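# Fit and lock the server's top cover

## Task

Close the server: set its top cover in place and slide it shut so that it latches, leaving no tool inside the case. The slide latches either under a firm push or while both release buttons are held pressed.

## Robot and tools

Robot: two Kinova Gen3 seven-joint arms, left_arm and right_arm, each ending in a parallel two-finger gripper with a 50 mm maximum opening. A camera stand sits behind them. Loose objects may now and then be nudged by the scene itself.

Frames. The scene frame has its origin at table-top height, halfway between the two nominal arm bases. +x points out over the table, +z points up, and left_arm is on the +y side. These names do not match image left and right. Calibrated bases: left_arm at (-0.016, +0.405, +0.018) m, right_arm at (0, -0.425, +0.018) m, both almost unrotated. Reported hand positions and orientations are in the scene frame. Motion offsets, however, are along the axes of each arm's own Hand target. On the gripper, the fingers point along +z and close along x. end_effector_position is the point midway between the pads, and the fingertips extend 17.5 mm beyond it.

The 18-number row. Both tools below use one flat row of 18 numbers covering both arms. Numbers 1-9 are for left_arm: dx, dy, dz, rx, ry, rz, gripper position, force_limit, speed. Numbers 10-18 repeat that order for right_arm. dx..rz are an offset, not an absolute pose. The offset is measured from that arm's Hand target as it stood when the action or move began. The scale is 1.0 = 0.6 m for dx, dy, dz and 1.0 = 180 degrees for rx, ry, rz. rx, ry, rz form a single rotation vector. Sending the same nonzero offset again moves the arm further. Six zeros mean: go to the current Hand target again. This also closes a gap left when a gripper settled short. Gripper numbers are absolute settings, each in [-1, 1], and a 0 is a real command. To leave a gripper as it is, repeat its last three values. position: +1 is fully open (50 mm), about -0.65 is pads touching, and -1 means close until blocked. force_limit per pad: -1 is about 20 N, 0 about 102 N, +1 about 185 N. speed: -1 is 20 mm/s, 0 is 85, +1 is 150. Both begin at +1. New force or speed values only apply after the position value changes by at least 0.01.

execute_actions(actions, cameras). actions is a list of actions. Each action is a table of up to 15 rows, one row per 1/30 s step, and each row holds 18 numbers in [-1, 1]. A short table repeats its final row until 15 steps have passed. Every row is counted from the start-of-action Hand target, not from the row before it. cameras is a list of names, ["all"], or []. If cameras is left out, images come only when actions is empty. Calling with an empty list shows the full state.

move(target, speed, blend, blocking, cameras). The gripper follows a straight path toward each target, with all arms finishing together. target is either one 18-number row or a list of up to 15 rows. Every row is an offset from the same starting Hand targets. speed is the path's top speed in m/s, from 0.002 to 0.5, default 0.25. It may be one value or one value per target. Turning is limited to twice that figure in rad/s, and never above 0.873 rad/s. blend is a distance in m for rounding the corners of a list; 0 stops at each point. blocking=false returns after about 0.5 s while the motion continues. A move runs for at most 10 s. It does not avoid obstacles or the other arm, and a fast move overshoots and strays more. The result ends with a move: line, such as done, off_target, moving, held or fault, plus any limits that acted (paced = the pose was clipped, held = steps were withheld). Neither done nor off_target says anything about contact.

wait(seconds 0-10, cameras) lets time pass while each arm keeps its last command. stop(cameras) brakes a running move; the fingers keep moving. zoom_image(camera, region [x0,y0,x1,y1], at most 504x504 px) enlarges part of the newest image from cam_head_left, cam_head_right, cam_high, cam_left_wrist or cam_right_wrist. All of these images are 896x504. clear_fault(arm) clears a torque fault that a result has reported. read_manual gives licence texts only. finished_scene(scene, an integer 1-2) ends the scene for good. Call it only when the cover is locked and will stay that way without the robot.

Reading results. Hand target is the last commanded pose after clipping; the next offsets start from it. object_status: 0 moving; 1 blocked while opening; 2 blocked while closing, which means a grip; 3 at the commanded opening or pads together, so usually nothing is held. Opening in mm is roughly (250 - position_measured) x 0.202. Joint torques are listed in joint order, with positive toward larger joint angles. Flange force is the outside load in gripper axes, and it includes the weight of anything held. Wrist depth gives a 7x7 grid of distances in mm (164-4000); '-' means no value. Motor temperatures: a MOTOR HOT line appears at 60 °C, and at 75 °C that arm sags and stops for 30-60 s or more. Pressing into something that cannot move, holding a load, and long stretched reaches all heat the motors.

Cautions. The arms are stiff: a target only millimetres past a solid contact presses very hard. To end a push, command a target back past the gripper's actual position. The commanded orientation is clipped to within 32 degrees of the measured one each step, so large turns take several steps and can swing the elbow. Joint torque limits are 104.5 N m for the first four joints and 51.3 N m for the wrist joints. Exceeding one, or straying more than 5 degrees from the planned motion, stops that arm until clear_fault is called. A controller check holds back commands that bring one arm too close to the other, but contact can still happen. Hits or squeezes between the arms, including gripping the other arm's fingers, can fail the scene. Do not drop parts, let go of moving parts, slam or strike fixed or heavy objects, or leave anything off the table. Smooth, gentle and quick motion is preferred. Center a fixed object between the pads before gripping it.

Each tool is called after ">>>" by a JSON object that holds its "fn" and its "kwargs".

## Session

Scene 1 was done. Now scene 2: look at everything.

>>> {"fn": "execute_actions", "kwargs": {"actions": [], "cameras": ["all"]}}

Scene clock: 0.00 s.
left_arm: end_effector_position=(+0.2183, -0.0737, +0.2840) position_measured=3 object_status=3 end_effector_quat_wxyz=(+0.328, +0.262, +0.792, -0.442) | right_arm: end_effector_position=(+0.3317, -0.3458, +0.3049) position_measured=3 object_status=3 end_effector_quat_wxyz=(+0.027, +0.672, +0.740, +0.018)
Joint positions: left_arm=[0.783 0.285 0.043 2.482 2.627 0.825 0.798] | right_arm=[-0.295 0.044 0.008 1.81 0.032 1.23 1.322]
Joint velocities: within noise
Joint torques (N m): no reading
Motor temperatures (°C): left_arm=[35 40 34 40 39 44 42] | right_arm=[37 39 35 32 47 42 42]
Flange force (N): no reading
Wrist depth (mm): cam_left_wrist=[3546 3643 3527 2717 3349 809 456 / 366 3811 2947 2326 936 741 499 / 359 2360 2521 2360 862 680 556 / 372 391 2474 984 777 634 516 / - - 1120 870 705 588 489 / 3947 - 1015 795 649 542 449 / 2125 1208 902 724 596 507 411] | cam_right_wrist=[462 463 461 463 461 447 448 / 464 465 464 465 465 449 450 / 467 465 466 468 466 452 452 / 468 467 467 469 468 453 454 / 470 471 471 472 471 455 454 / 474 473 472 472 473 473 472 / 476 475 476 474 474 475 475]
Hand target: left_arm +0.2183, -0.0737, +0.2840; +0.328, +0.262, +0.792, -0.442 | right_arm +0.3317, -0.3458, +0.3049; +0.027, +0.672, +0.740, +0.018
Tool commands: left_gripper/position=+1.0 left_gripper/force_limit=+1.0 left_gripper/speed=+1.0 right_gripper/position=+1.0 right_gripper/force_limit=+1.0 right_gripper/speed=+1.0

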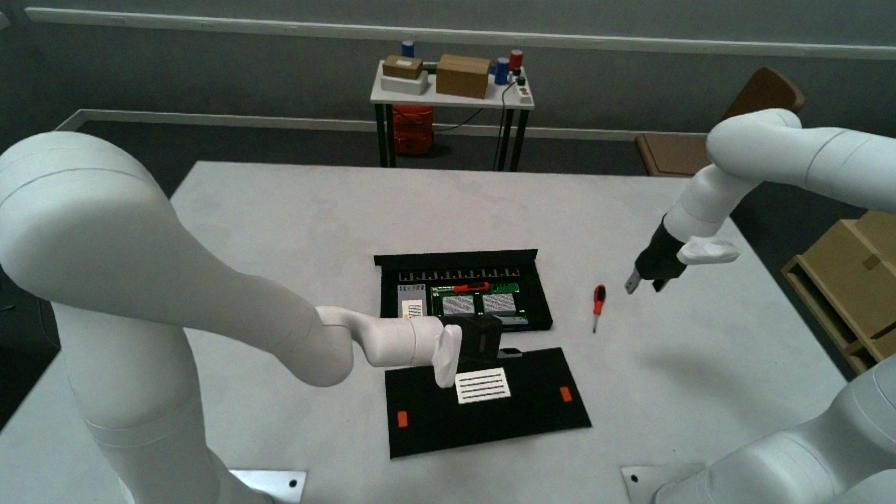

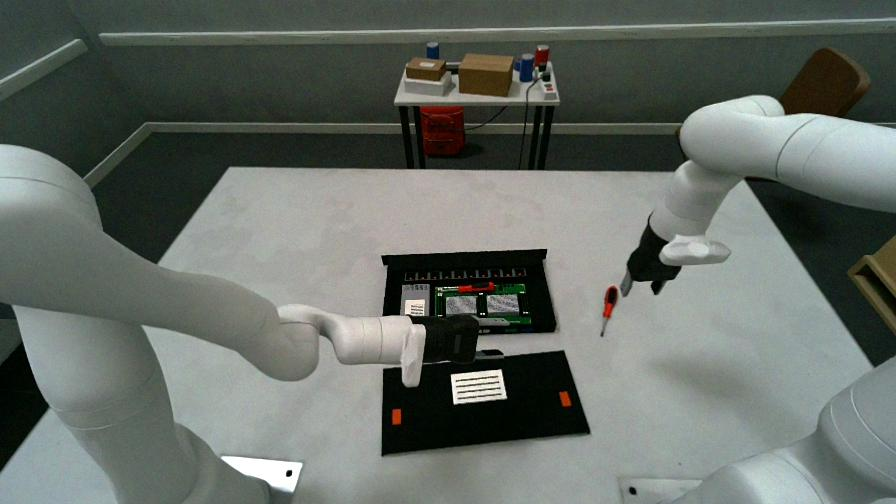

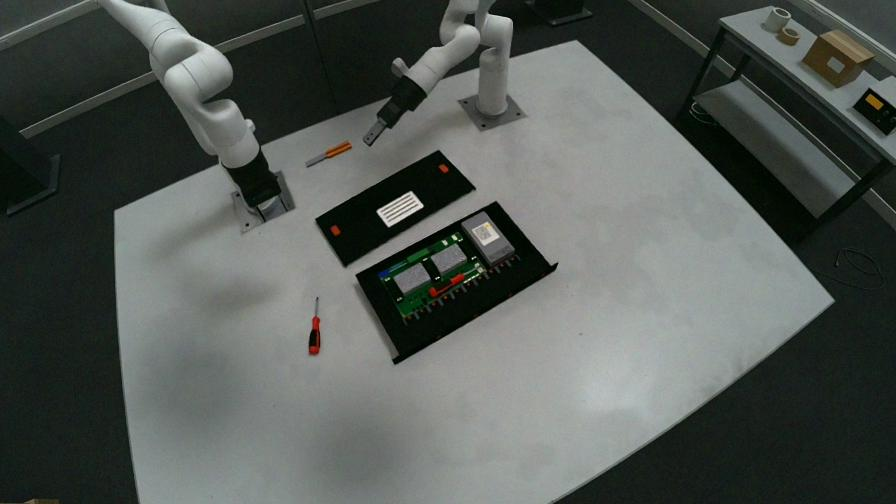

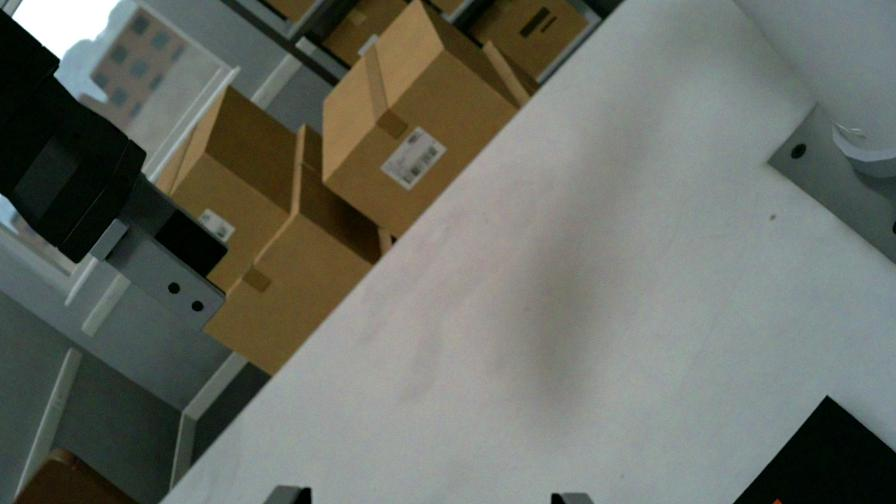

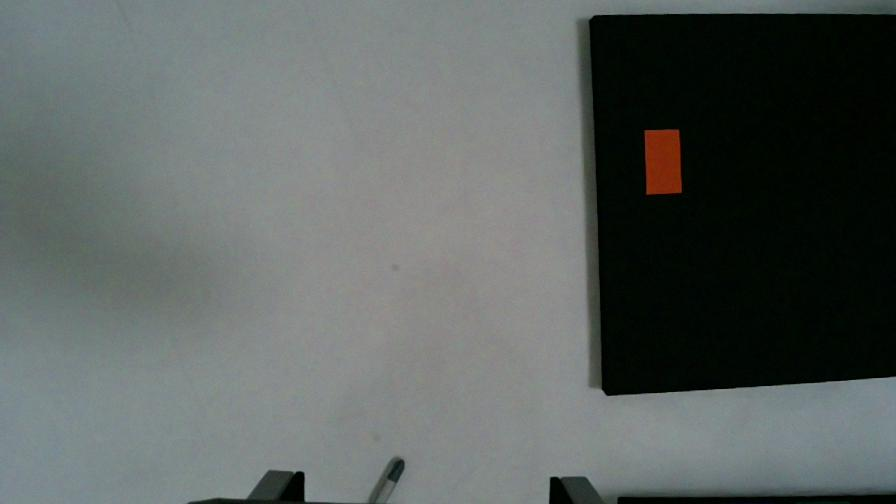

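>>> {"fn": "zoom_image", "kwargs": {"camera": "cam_head_left", "region": [365, 240, 565, 340]}}

>>> {"fn": "zoom_image", "kwargs": {"camera": "cam_high", "region": [345, 195, 565, 370]}}

>>> {"fn": "zoom_image", "kwargs": {"camera": "cam_high", "region": [295, 130, 485, 275]}}

Scaled by 2.520 from the camera's 896x504 image, which has a finer 1280x720 frame.

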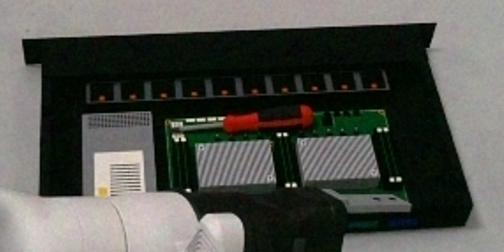

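Scaled by 2.291 from the camera's 896x504 image, which has a finer 1280x720 frame.

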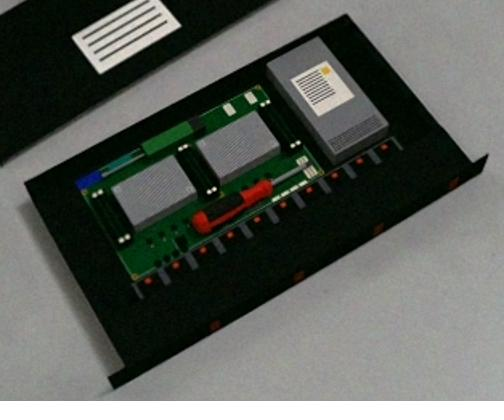

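Scaled by 2.653 from the camera's 896x504 image, which has a finer 1280x720 frame.

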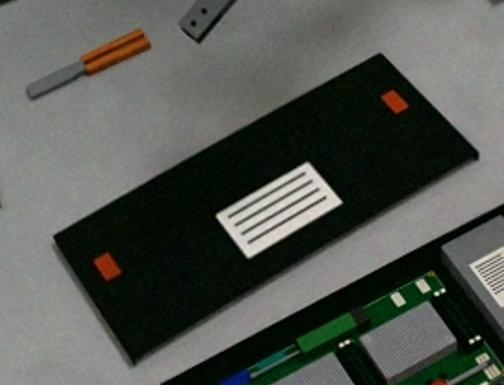

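>>> {"fn": "zoom_image", "kwargs": {"camera": "cam_high", "region": [375, 230, 465, 290]}}

>>> {"fn": "zoom_image", "kwargs": {"camera": "cam_high", "region": [400, 255, 520, 325]}}

>>> {"fn": "zoom_image", "kwargs": {"camera": "cam_head_right", "region": [375, 240, 565, 340]}}

Scaled by 5.600 from the camera's 896x504 image, which has a finer 1280x720 frame.

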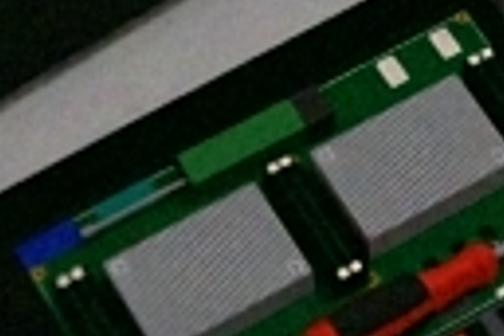

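Scaled by 4.200 from the camera's 896x504 image, which has a finer 1280x720 frame.

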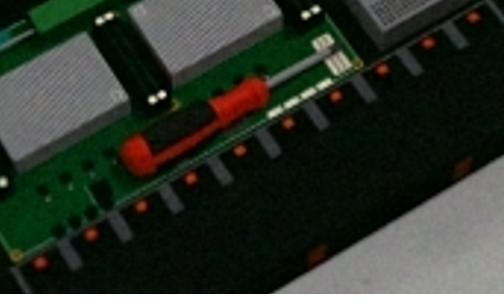

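Scaled by 2.653 from the camera's 896x504 image, which has a finer 1280x720 frame.

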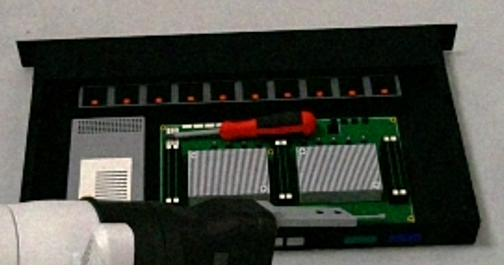

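>>> {"fn": "zoom_image", "kwargs": {"camera": "cam_right_wrist", "region": [560, 0, 896, 189]}}

>>> {"fn": "zoom_image", "kwargs": {"camera": "cam_right_wrist", "region": [560, 315, 896, 504]}}

Scaled by 1.500 from the camera's 896x504 image, which has a finer 1280x720 frame.

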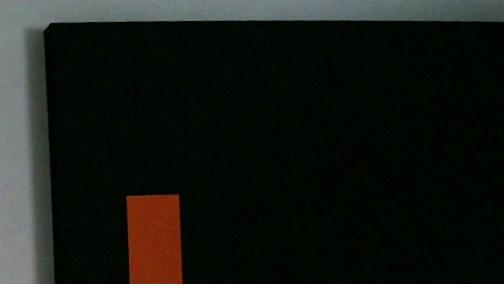

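Scaled by 1.500 from the camera's 896x504 image, which has a finer 1280x720 frame.

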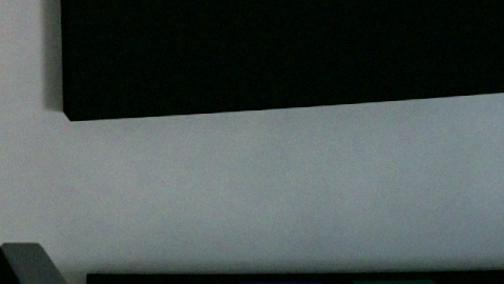

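>>> {"fn": "zoom_image", "kwargs": {"camera": "cam_high", "region": [200, 0, 520, 180]}}

Scaled by 1.575 from the camera's 896x504 image, which has a finer 1280x720 frame.

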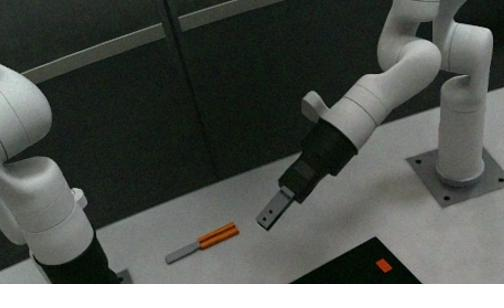

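>>> {"fn": "zoom_image", "kwargs": {"camera": "cam_head_left", "region": [375, 335, 605, 465]}}

>>> {"fn": "zoom_image", "kwargs": {"camera": "cam_head_right", "region": [370, 335, 600, 465]}}

Scaled by 2.191 from the camera's 896x504 image, which has a finer 1280x720 frame.

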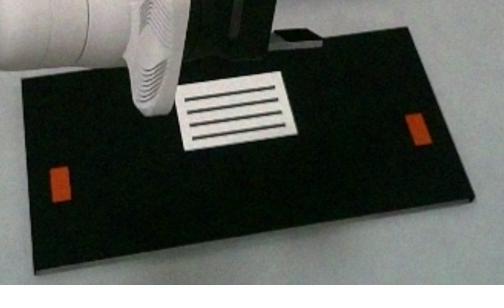

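Scaled by 2.191 from the camera's 896x504 image, which has a finer 1280x720 frame.

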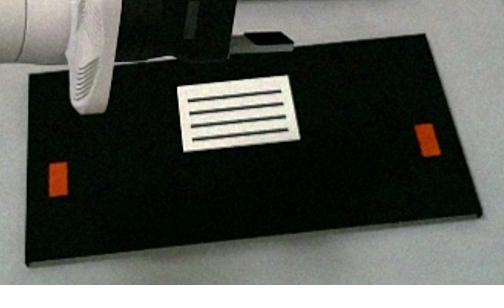

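>>> {"fn": "move", "kwargs": {"target": [0.3342, 0.0006, 0.0535, -0.4333, -0.1871, 0.0068, 1, 1, 1, 0.3738, 0.2902, 0.0457, 0.0197, -0.0119, 0.5027, 1, 1, 1], "speed": 0.45, "cameras": ["all"]}}

Scene clock: 21.87 s.
left_arm: end_effector_position=(+0.0980, -0.0765, +0.1204) position_measured=3 object_status=3 end_effector_quat_wxyz=(+0.621, -0.121, +0.768, +0.098) | right_arm: end_effector_position=(+0.4848, -0.1059, +0.2848) position_measured=3 object_status=3 end_effector_quat_wxyz=(+0.000, +0.999, +0.044, +0.000)
Joint positions: left_arm=[1.835 1.278 0 1.135 5.307 1.781 -0.6] | right_arm=[-0.64 0.687 0.148 0.932 -0.094 1.528 -0.482]
Joint torques (N m): left_arm=[0.47 -24.17 -3.05 -4.73 -1.93 2.42 -0.19] | right_arm=[0.29 -24.2 0.56 -11.63 0.31 0.3 -0.18]
Flange force (N): left_arm=[-2.0 1.9 0.3] | right_arm=[-7.1 3.7 7.6]
Wrist depth (mm): cam_left_wrist=[2610 2809 1736 619 374 278 220 / 2642 2833 1773 457 372 277 220 / 2846 2921 1847 589 390 276 221 / 2895 3014 3014 598 368 277 225 / 2934 3070 3098 642 366 275 224 / 3028 3113 3142 616 384 263 223 / 3028 3142 3203 588 385 262 223] | cam_right_wrist=[434 450 445 442 444 406 453 / 433 450 442 422 444 407 454 / 433 449 441 423 431 407 452 / 433 450 424 425 423 405 453 / 433 450 442 441 423 406 452 / 432 449 441 423 444 406 453 / 433 449 441 425 443 405 454]
Hand target: left_arm +0.0981, -0.0765, +0.1204; +0.621, -0.121, +0.768, +0.098 | right_arm +0.4848, -0.1059, +0.2848; +0.000, +0.999, +0.044, +0.000
Off the commanded pose: left_arm 0.000 m, 0 deg | right_arm 0.000 m, 0 deg.
move: done; limits=paced

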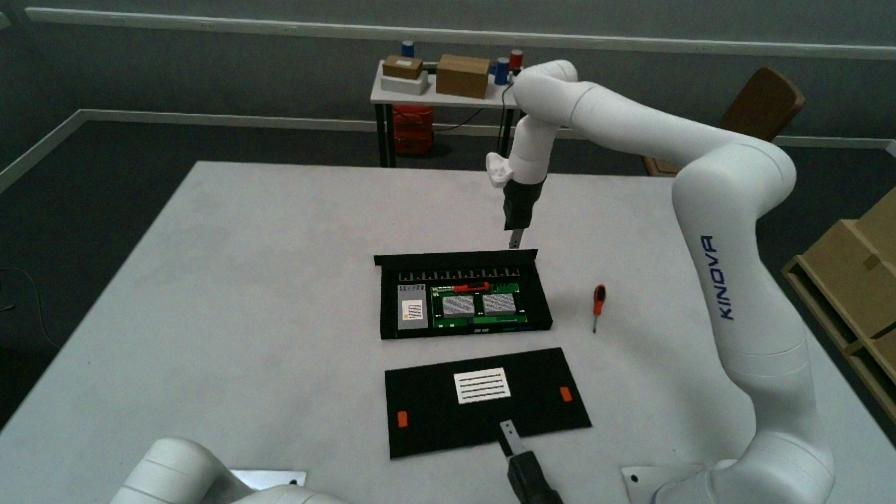

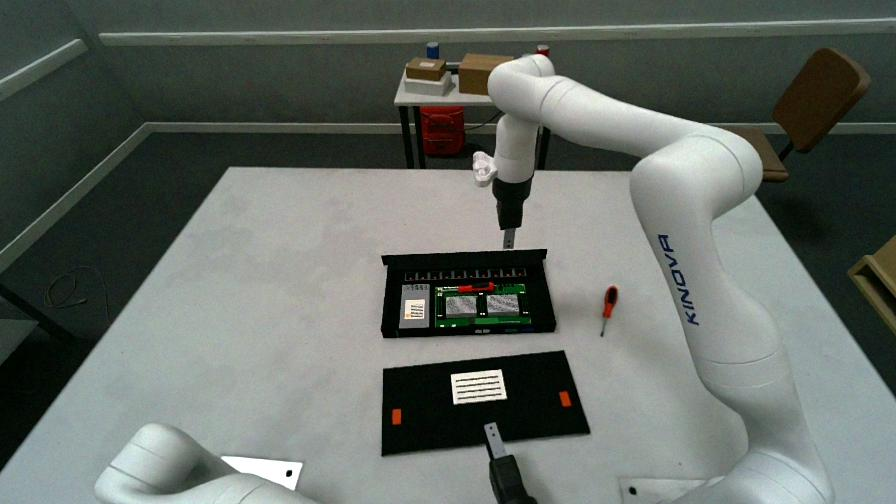

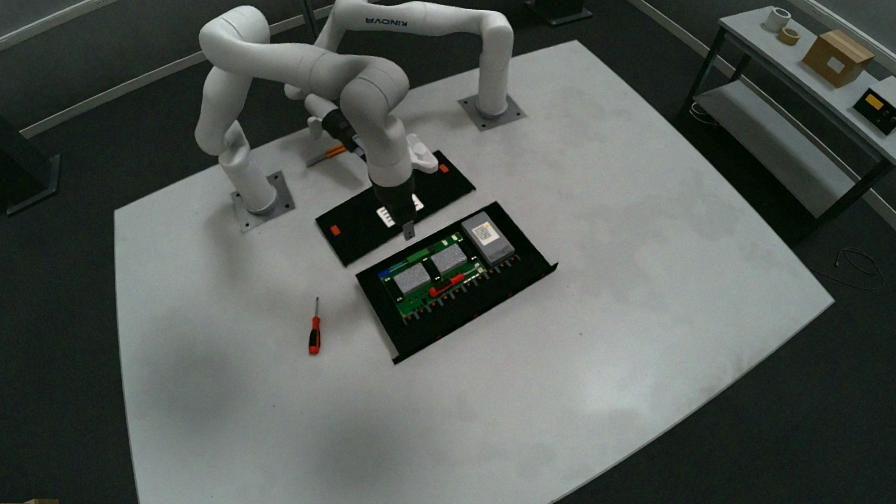

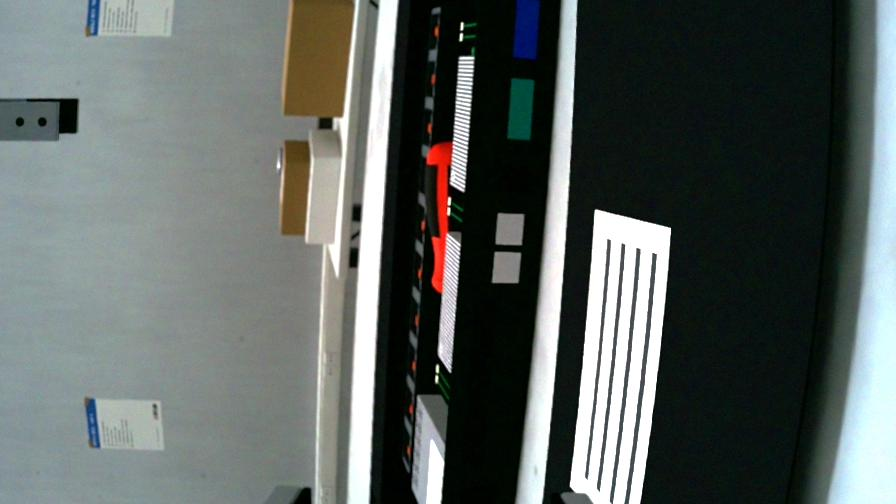

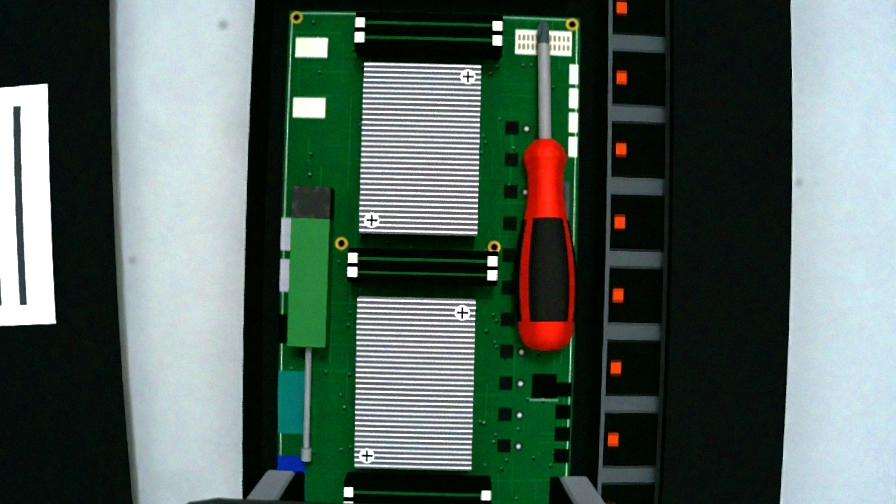

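>>> {"fn": "zoom_image", "kwargs": {"camera": "cam_right_wrist", "region": [220, 150, 420, 350]}}

>>> {"fn": "zoom_image", "kwargs": {"camera": "cam_right_wrist", "region": [440, 100, 700, 360]}}

>>> {"fn": "zoom_image", "kwargs": {"camera": "cam_high", "region": [290, 90, 480, 270]}}

Scaled by 2.520 from the camera's 896x504 image, which has a finer 1280x720 frame.

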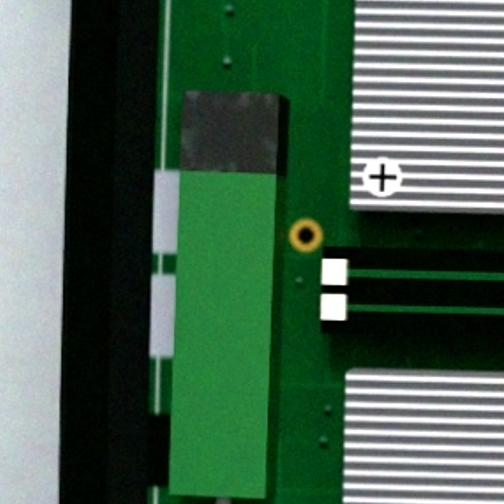

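Scaled by 1.938 from the camera's 896x504 image, which has a finer 1280x720 frame.

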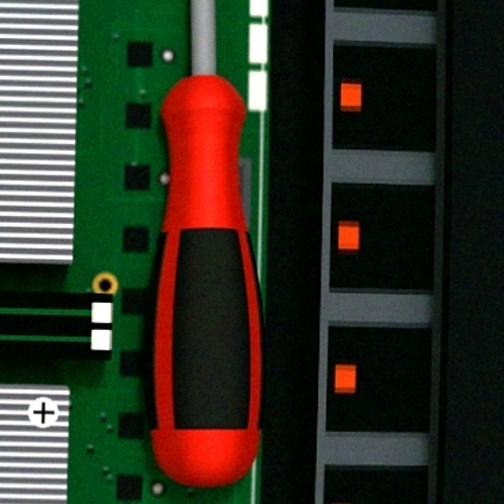

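Scaled by 2.653 from the camera's 896x504 image, which has a finer 1280x720 frame.

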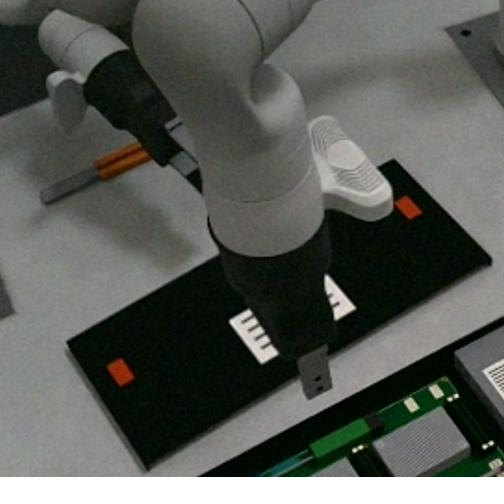

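>>> {"fn": "move", "kwargs": {"target": [0.1337, 0, 0.0284, 0, -0.0111, 0, 1, 1, 1, 0.0903, -0.0931, 0.2913, 0, 0, 0, 0.406, 0, 1], "speed": 0.22, "cameras": ["cam_head_left", "cam_head_right", "cam_left_wrist", "cam_right_wrist"]}}

Scene clock: 26.93 s.
left_arm: end_effector_position=(+0.0979, -0.0764, +0.0384) position_measured=3 object_status=3 end_effector_quat_wxyz=(+0.634, -0.119, +0.757, +0.100) | right_arm: end_effector_position=(+0.5337, -0.0456, +0.1100) position_measured=92 object_status=3 end_effector_quat_wxyz=(+0.000, +0.999, +0.044, +0.000)
Joint positions: left_arm=[1.841 1.475 -0.008 0.999 5.308 1.775 -0.554] | right_arm=[-0.654 1 0.13 0.868 -0.114 1.28 -0.512]
Joint torques (N m): left_arm=[0.45 -24.68 -3.23 -4 -1.81 2.58 -0.23] | right_arm=[0.27 -28.44 0.84 -10.83 0.35 0.37 -0.22]
Flange force (N): left_arm=[-1.3 0.8 -0.3] | right_arm=[-6.5 3.7 5.1]
Wrist depth (mm): cam_left_wrist=[2674 2740 435 276 191 - - / 2821 2846 441 299 191 - - / 521 2921 444 272 192 - - / 530 2987 451 270 199 - - / 2947 3070 457 267 188 - - / 3028 3113 469 265 197 - - / 3113 3219 477 263 187 - -] | cam_right_wrist=[270 266 271 272 245 230 230 / 265 248 266 267 246 230 230 / 266 246 266 267 246 230 230 / 265 246 267 267 245 230 230 / 266 246 266 256 246 230 230 / 248 246 266 251 245 230 230 / 247 248 248 243 245 229 230]
Hand target: left_arm +0.0979, -0.0764, +0.0384; +0.634, -0.119, +0.757, +0.100 | right_arm +0.5338, -0.0456, +0.1100; +0.000, +0.999, +0.044, +0.000
Off the commanded pose: left_arm 0.000 m, 0 deg | right_arm 0.000 m, 0 deg.
move: done
Images, in order (width x height): cam_head_left 896x504, cam_head_right 896x504, cam_left_wrist 896x504, cam_right_wrist 896x504.

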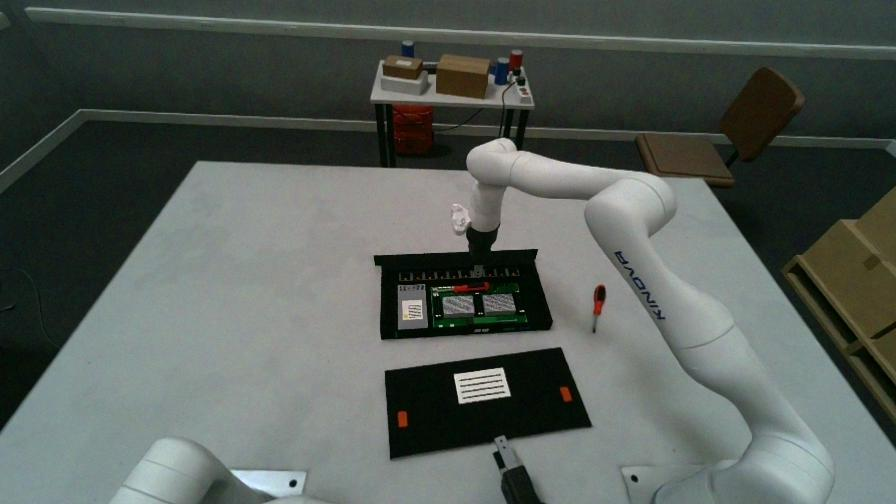

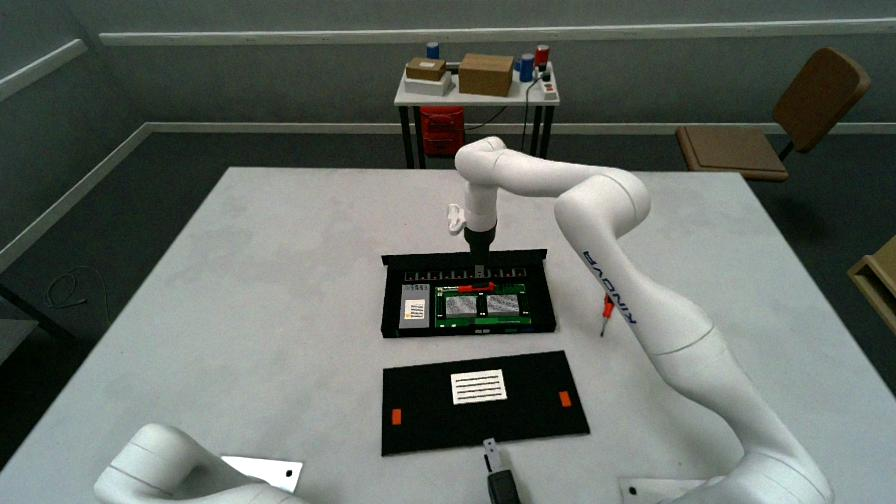

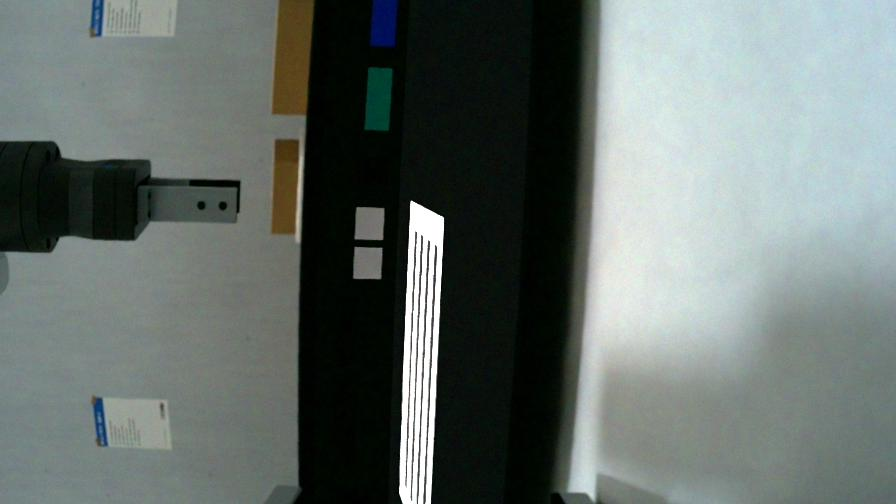

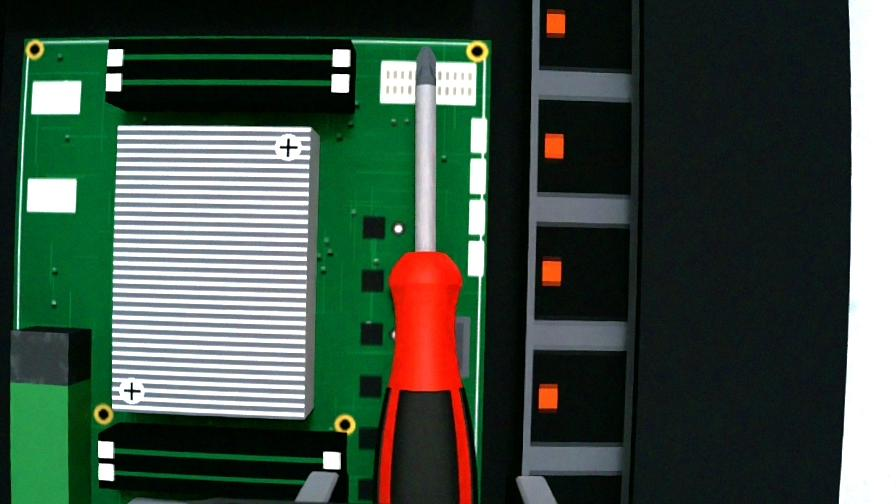

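>>> {"fn": "zoom_image", "kwargs": {"camera": "cam_head_left", "region": [440, 390, 570, 504]}}

>>> {"fn": "zoom_image", "kwargs": {"camera": "cam_head_right", "region": [430, 390, 560, 504]}}

>>> {"fn": "zoom_image", "kwargs": {"camera": "cam_left_wrist", "region": [380, 250, 700, 504]}}

Scaled by 3.877 from the camera's 896x504 image, which has a finer 1280x720 frame.

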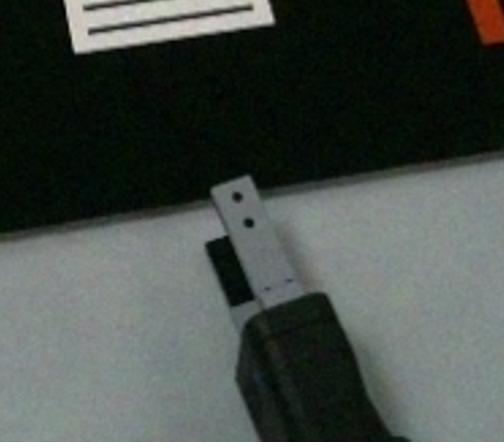

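Scaled by 3.877 from the camera's 896x504 image, which has a finer 1280x720 frame.

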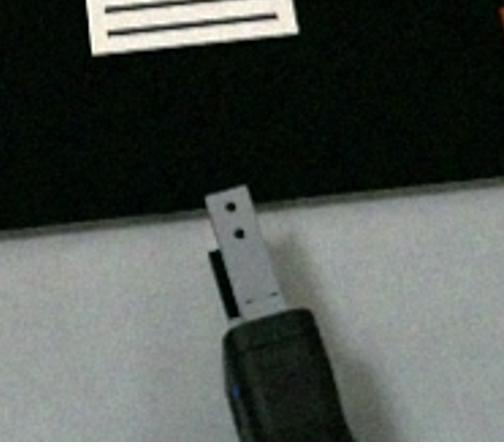

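Scaled by 1.575 from the camera's 896x504 image, which has a finer 1280x720 frame.

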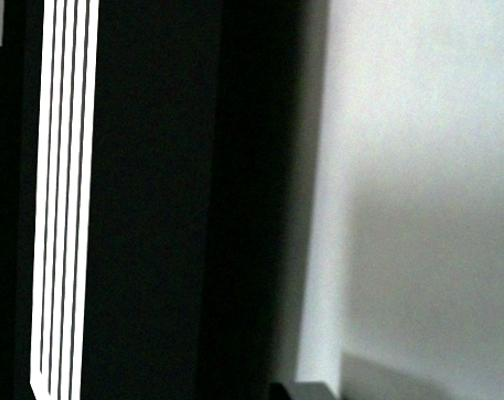

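>>> {"fn": "move", "kwargs": {"target": [[-0.0071, 0.0011, 0.0468, 0, 0, 0, 1, 1, 1, -0.0008, -0.04, 0.0583, 0, 0, 0, 0.34, 0, 1], [-0.0071, 0.0011, 0.0468, 0, 0, 0, 1, 1, 1, -0.0008, -0.04, 0.1317, 0, 0, 0, 0.34, 0, 1]], "speed": [0.07, 0.1], "blend": [0.008, 0], "cameras": ["cam_head_left", "cam_left_wrist", "cam_right_wrist"]}}

Scene clock: 31.97 s.
left_arm: end_effector_position=(+0.1247, -0.0671, +0.0377) position_measured=3 object_status=3 end_effector_quat_wxyz=(+0.634, -0.119, +0.757, +0.100) | right_arm: end_effector_position=(+0.5311, -0.0217, +0.0310) position_measured=101 object_status=3 end_effector_quat_wxyz=(+0.000, +0.999, +0.044, +0.000)
Joint positions: left_arm=[1.809 1.448 -0.021 1.087 5.294 1.715 -0.518] | right_arm=[-0.681 1.121 0.122 0.866 -0.12 1.161 -0.54]
Joint torques (N m): left_arm=[0.45 -24.17 -3.37 -3.73 -1.71 2.64 -0.23] | right_arm=[0.28 -29.13 0.8 -10.79 0.32 0.33 -0.23]
Flange force (N): left_arm=[-1.7 1.2 -0.2] | right_arm=[-9.1 5.5 4.1]
Wrist depth (mm): cam_left_wrist=[2663 2729 408 272 178 - - / 2706 2858 413 270 179 - - / 2663 2973 418 269 179 - - / 496 511 522 266 178 - - / 521 3128 431 264 177 - - / 2973 3055 439 243 184 - - / 3098 3250 447 261 181 - -] | cam_right_wrist=[191 191 192 192 166 166 - / 169 169 187 188 166 167 - / 187 187 187 188 166 166 - / 167 167 187 188 166 166 - / 167 167 187 188 166 166 - / 167 167 187 178 166 166 - / 167 167 187 170 166 166 -]
Hand target: left_arm +0.1247, -0.0671, +0.0377; +0.634, -0.119, +0.757, +0.100 | right_arm +0.5311, -0.0217, +0.0310; +0.000, +0.999, +0.044, +0.000
Off the commanded pose: left_arm 0.000 m, 0 deg | right_arm 0.000 m, 0 deg.
move: done
Images, in order (width x height): cam_head_left 896x504, cam_left_wrist 896x504, cam_right_wrist 896x504.

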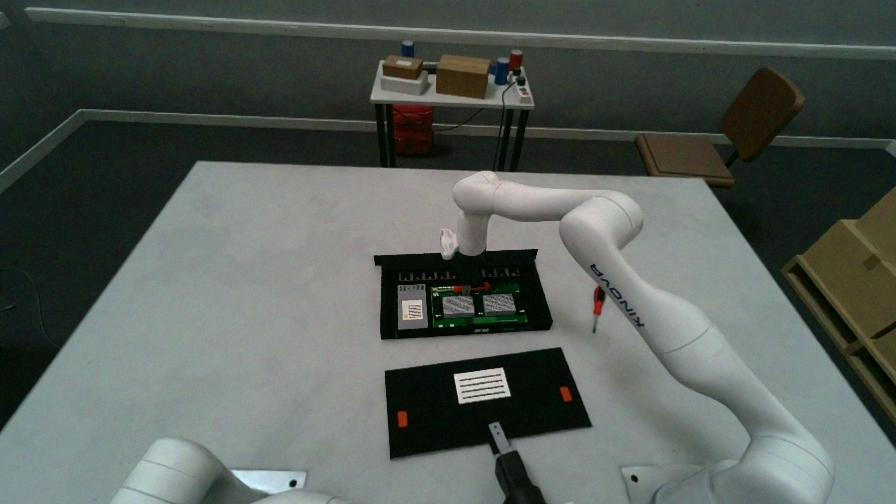

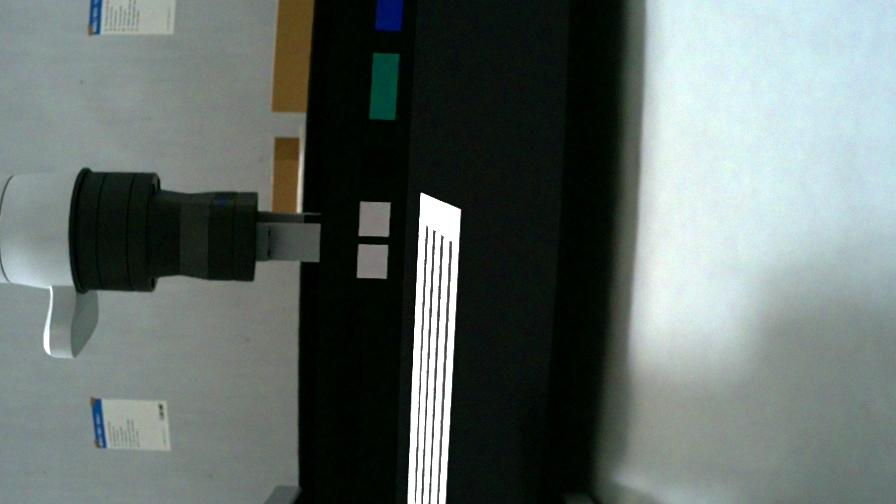

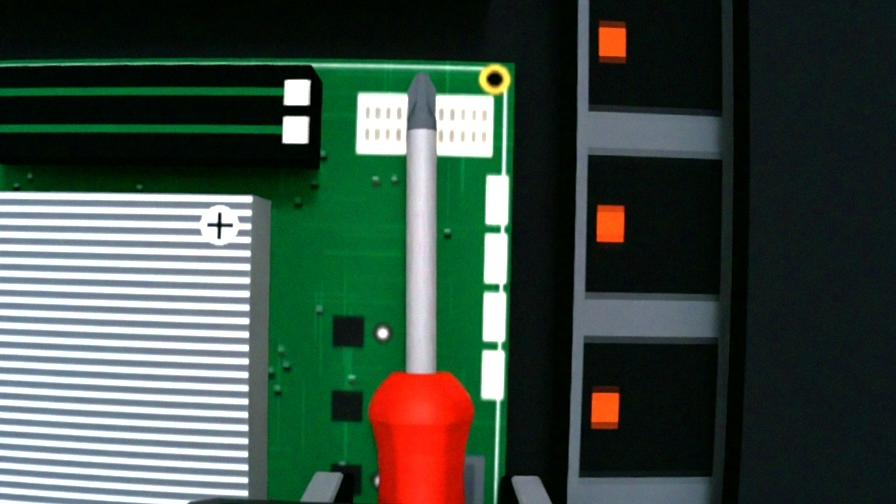

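>>> {"fn": "zoom_image", "kwargs": {"camera": "cam_head_left", "region": [440, 390, 570, 504]}}

>>> {"fn": "zoom_image", "kwargs": {"camera": "cam_left_wrist", "region": [400, 300, 660, 504]}}

Scaled by 3.877 from the camera's 896x504 image, which has a finer 1280x720 frame.

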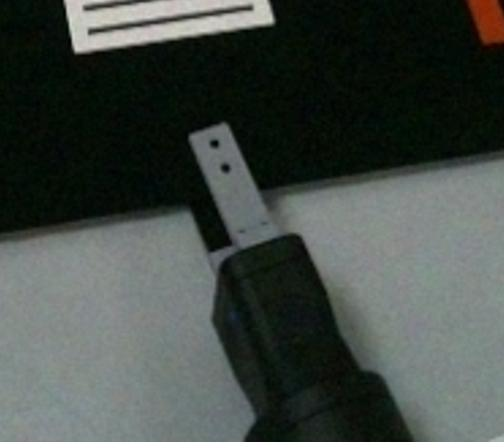

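Scaled by 1.938 from the camera's 896x504 image, which has a finer 1280x720 frame.

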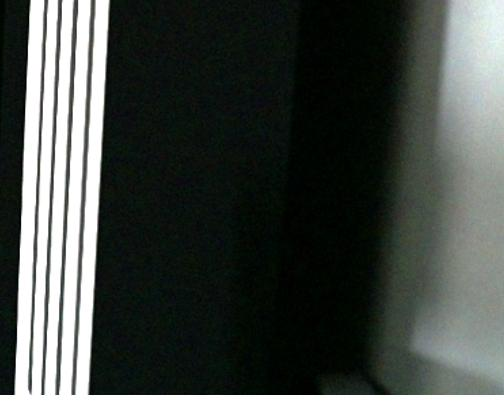

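>>> {"fn": "move", "kwargs": {"target": [0, 0, 0, 0, 0, 0, -1, 0.8, -0.75, 0, 0, 0, 0, 0, 0, -1, -0.6, -0.5], "cameras": ["cam_head_left", "cam_left_wrist", "cam_right_wrist"]}}

Scene clock: 34.07 s.
left_arm: end_effector_position=(+0.1248, -0.0671, +0.0377) position_measured=253 object_status=3 end_effector_quat_wxyz=(+0.634, -0.119, +0.757, +0.100) | right_arm: end_effector_position=(+0.5311, -0.0218, +0.0310) position_measured=146 object_status=2 end_effector_quat_wxyz=(+0.000, +0.999, +0.044, +0.000)
Joint positions: left_arm=[1.809 1.448 -0.021 1.087 5.294 1.715 -0.518] | right_arm=[-0.681 1.121 0.122 0.866 -0.12 1.161 -0.54]
Joint torques (N m): left_arm=[-0.42 -24.91 -3.68 -3.98 -1.23 2.71 0.44] | right_arm=[0.19 -28.97 0.73 -10.78 0.28 0.26 -0.21]
Flange force (N): left_arm=[-0.5 -0.2 -1.4] | right_arm=[-9.1 5.7 3.7]
Wrist depth (mm): cam_left_wrist=[2684 2717 1674 - 201 - - / 2642 2846 1704 - 199 - - / 2774 2798 - - 198 - - / 497 512 533 - 198 - - / 524 3070 429 - 196 - - / 2987 3098 439 440 207 - - / 3113 3113 - 266 195 - -] | cam_right_wrist=[191 191 191 192 166 166 - / 169 169 187 188 166 166 - / 187 187 187 188 166 166 - / 167 167 187 188 166 166 - / 167 167 187 188 166 166 - / 167 167 187 176 166 166 - / 167 167 187 170 166 166 -]
Hand target: left_arm +0.1247, -0.0671, +0.0376; +0.634, -0.119, +0.757, +0.100 | right_arm +0.5311, -0.0218, +0.0310; +0.000, +0.999, +0.044, +0.000
Off the commanded pose: left_arm 0.000 m, 0 deg | right_arm 0.000 m, 0 deg.
move: done
Images, in order (width x height): cam_head_left 896x504, cam_left_wrist 896x504, cam_right_wrist 896x504.

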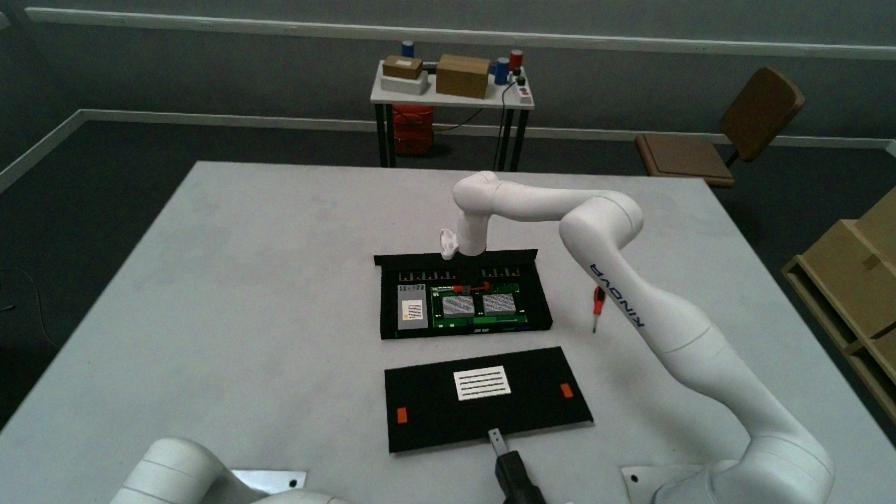

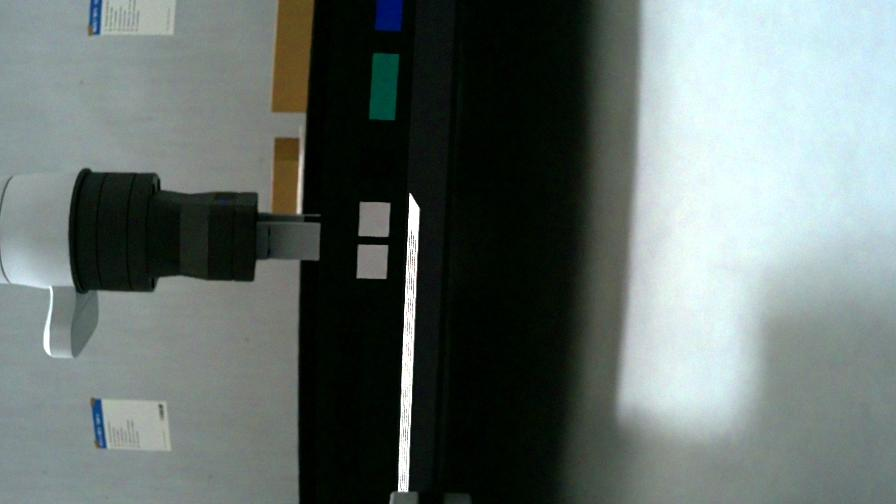

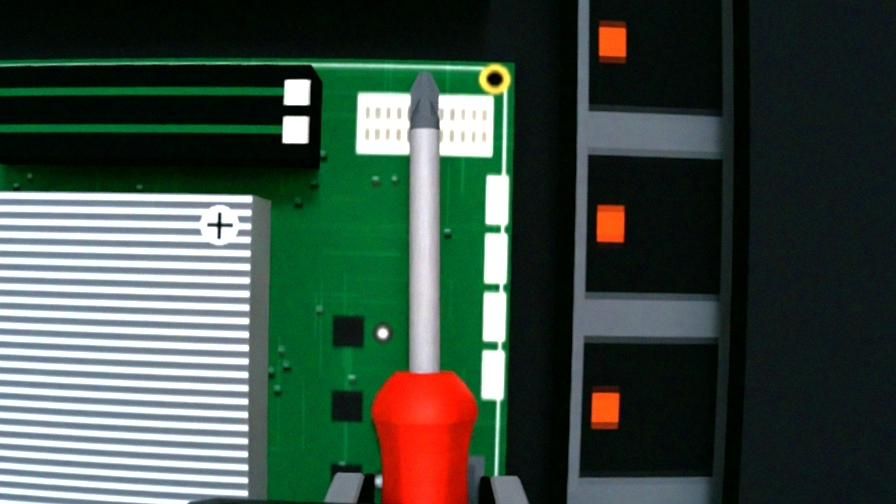

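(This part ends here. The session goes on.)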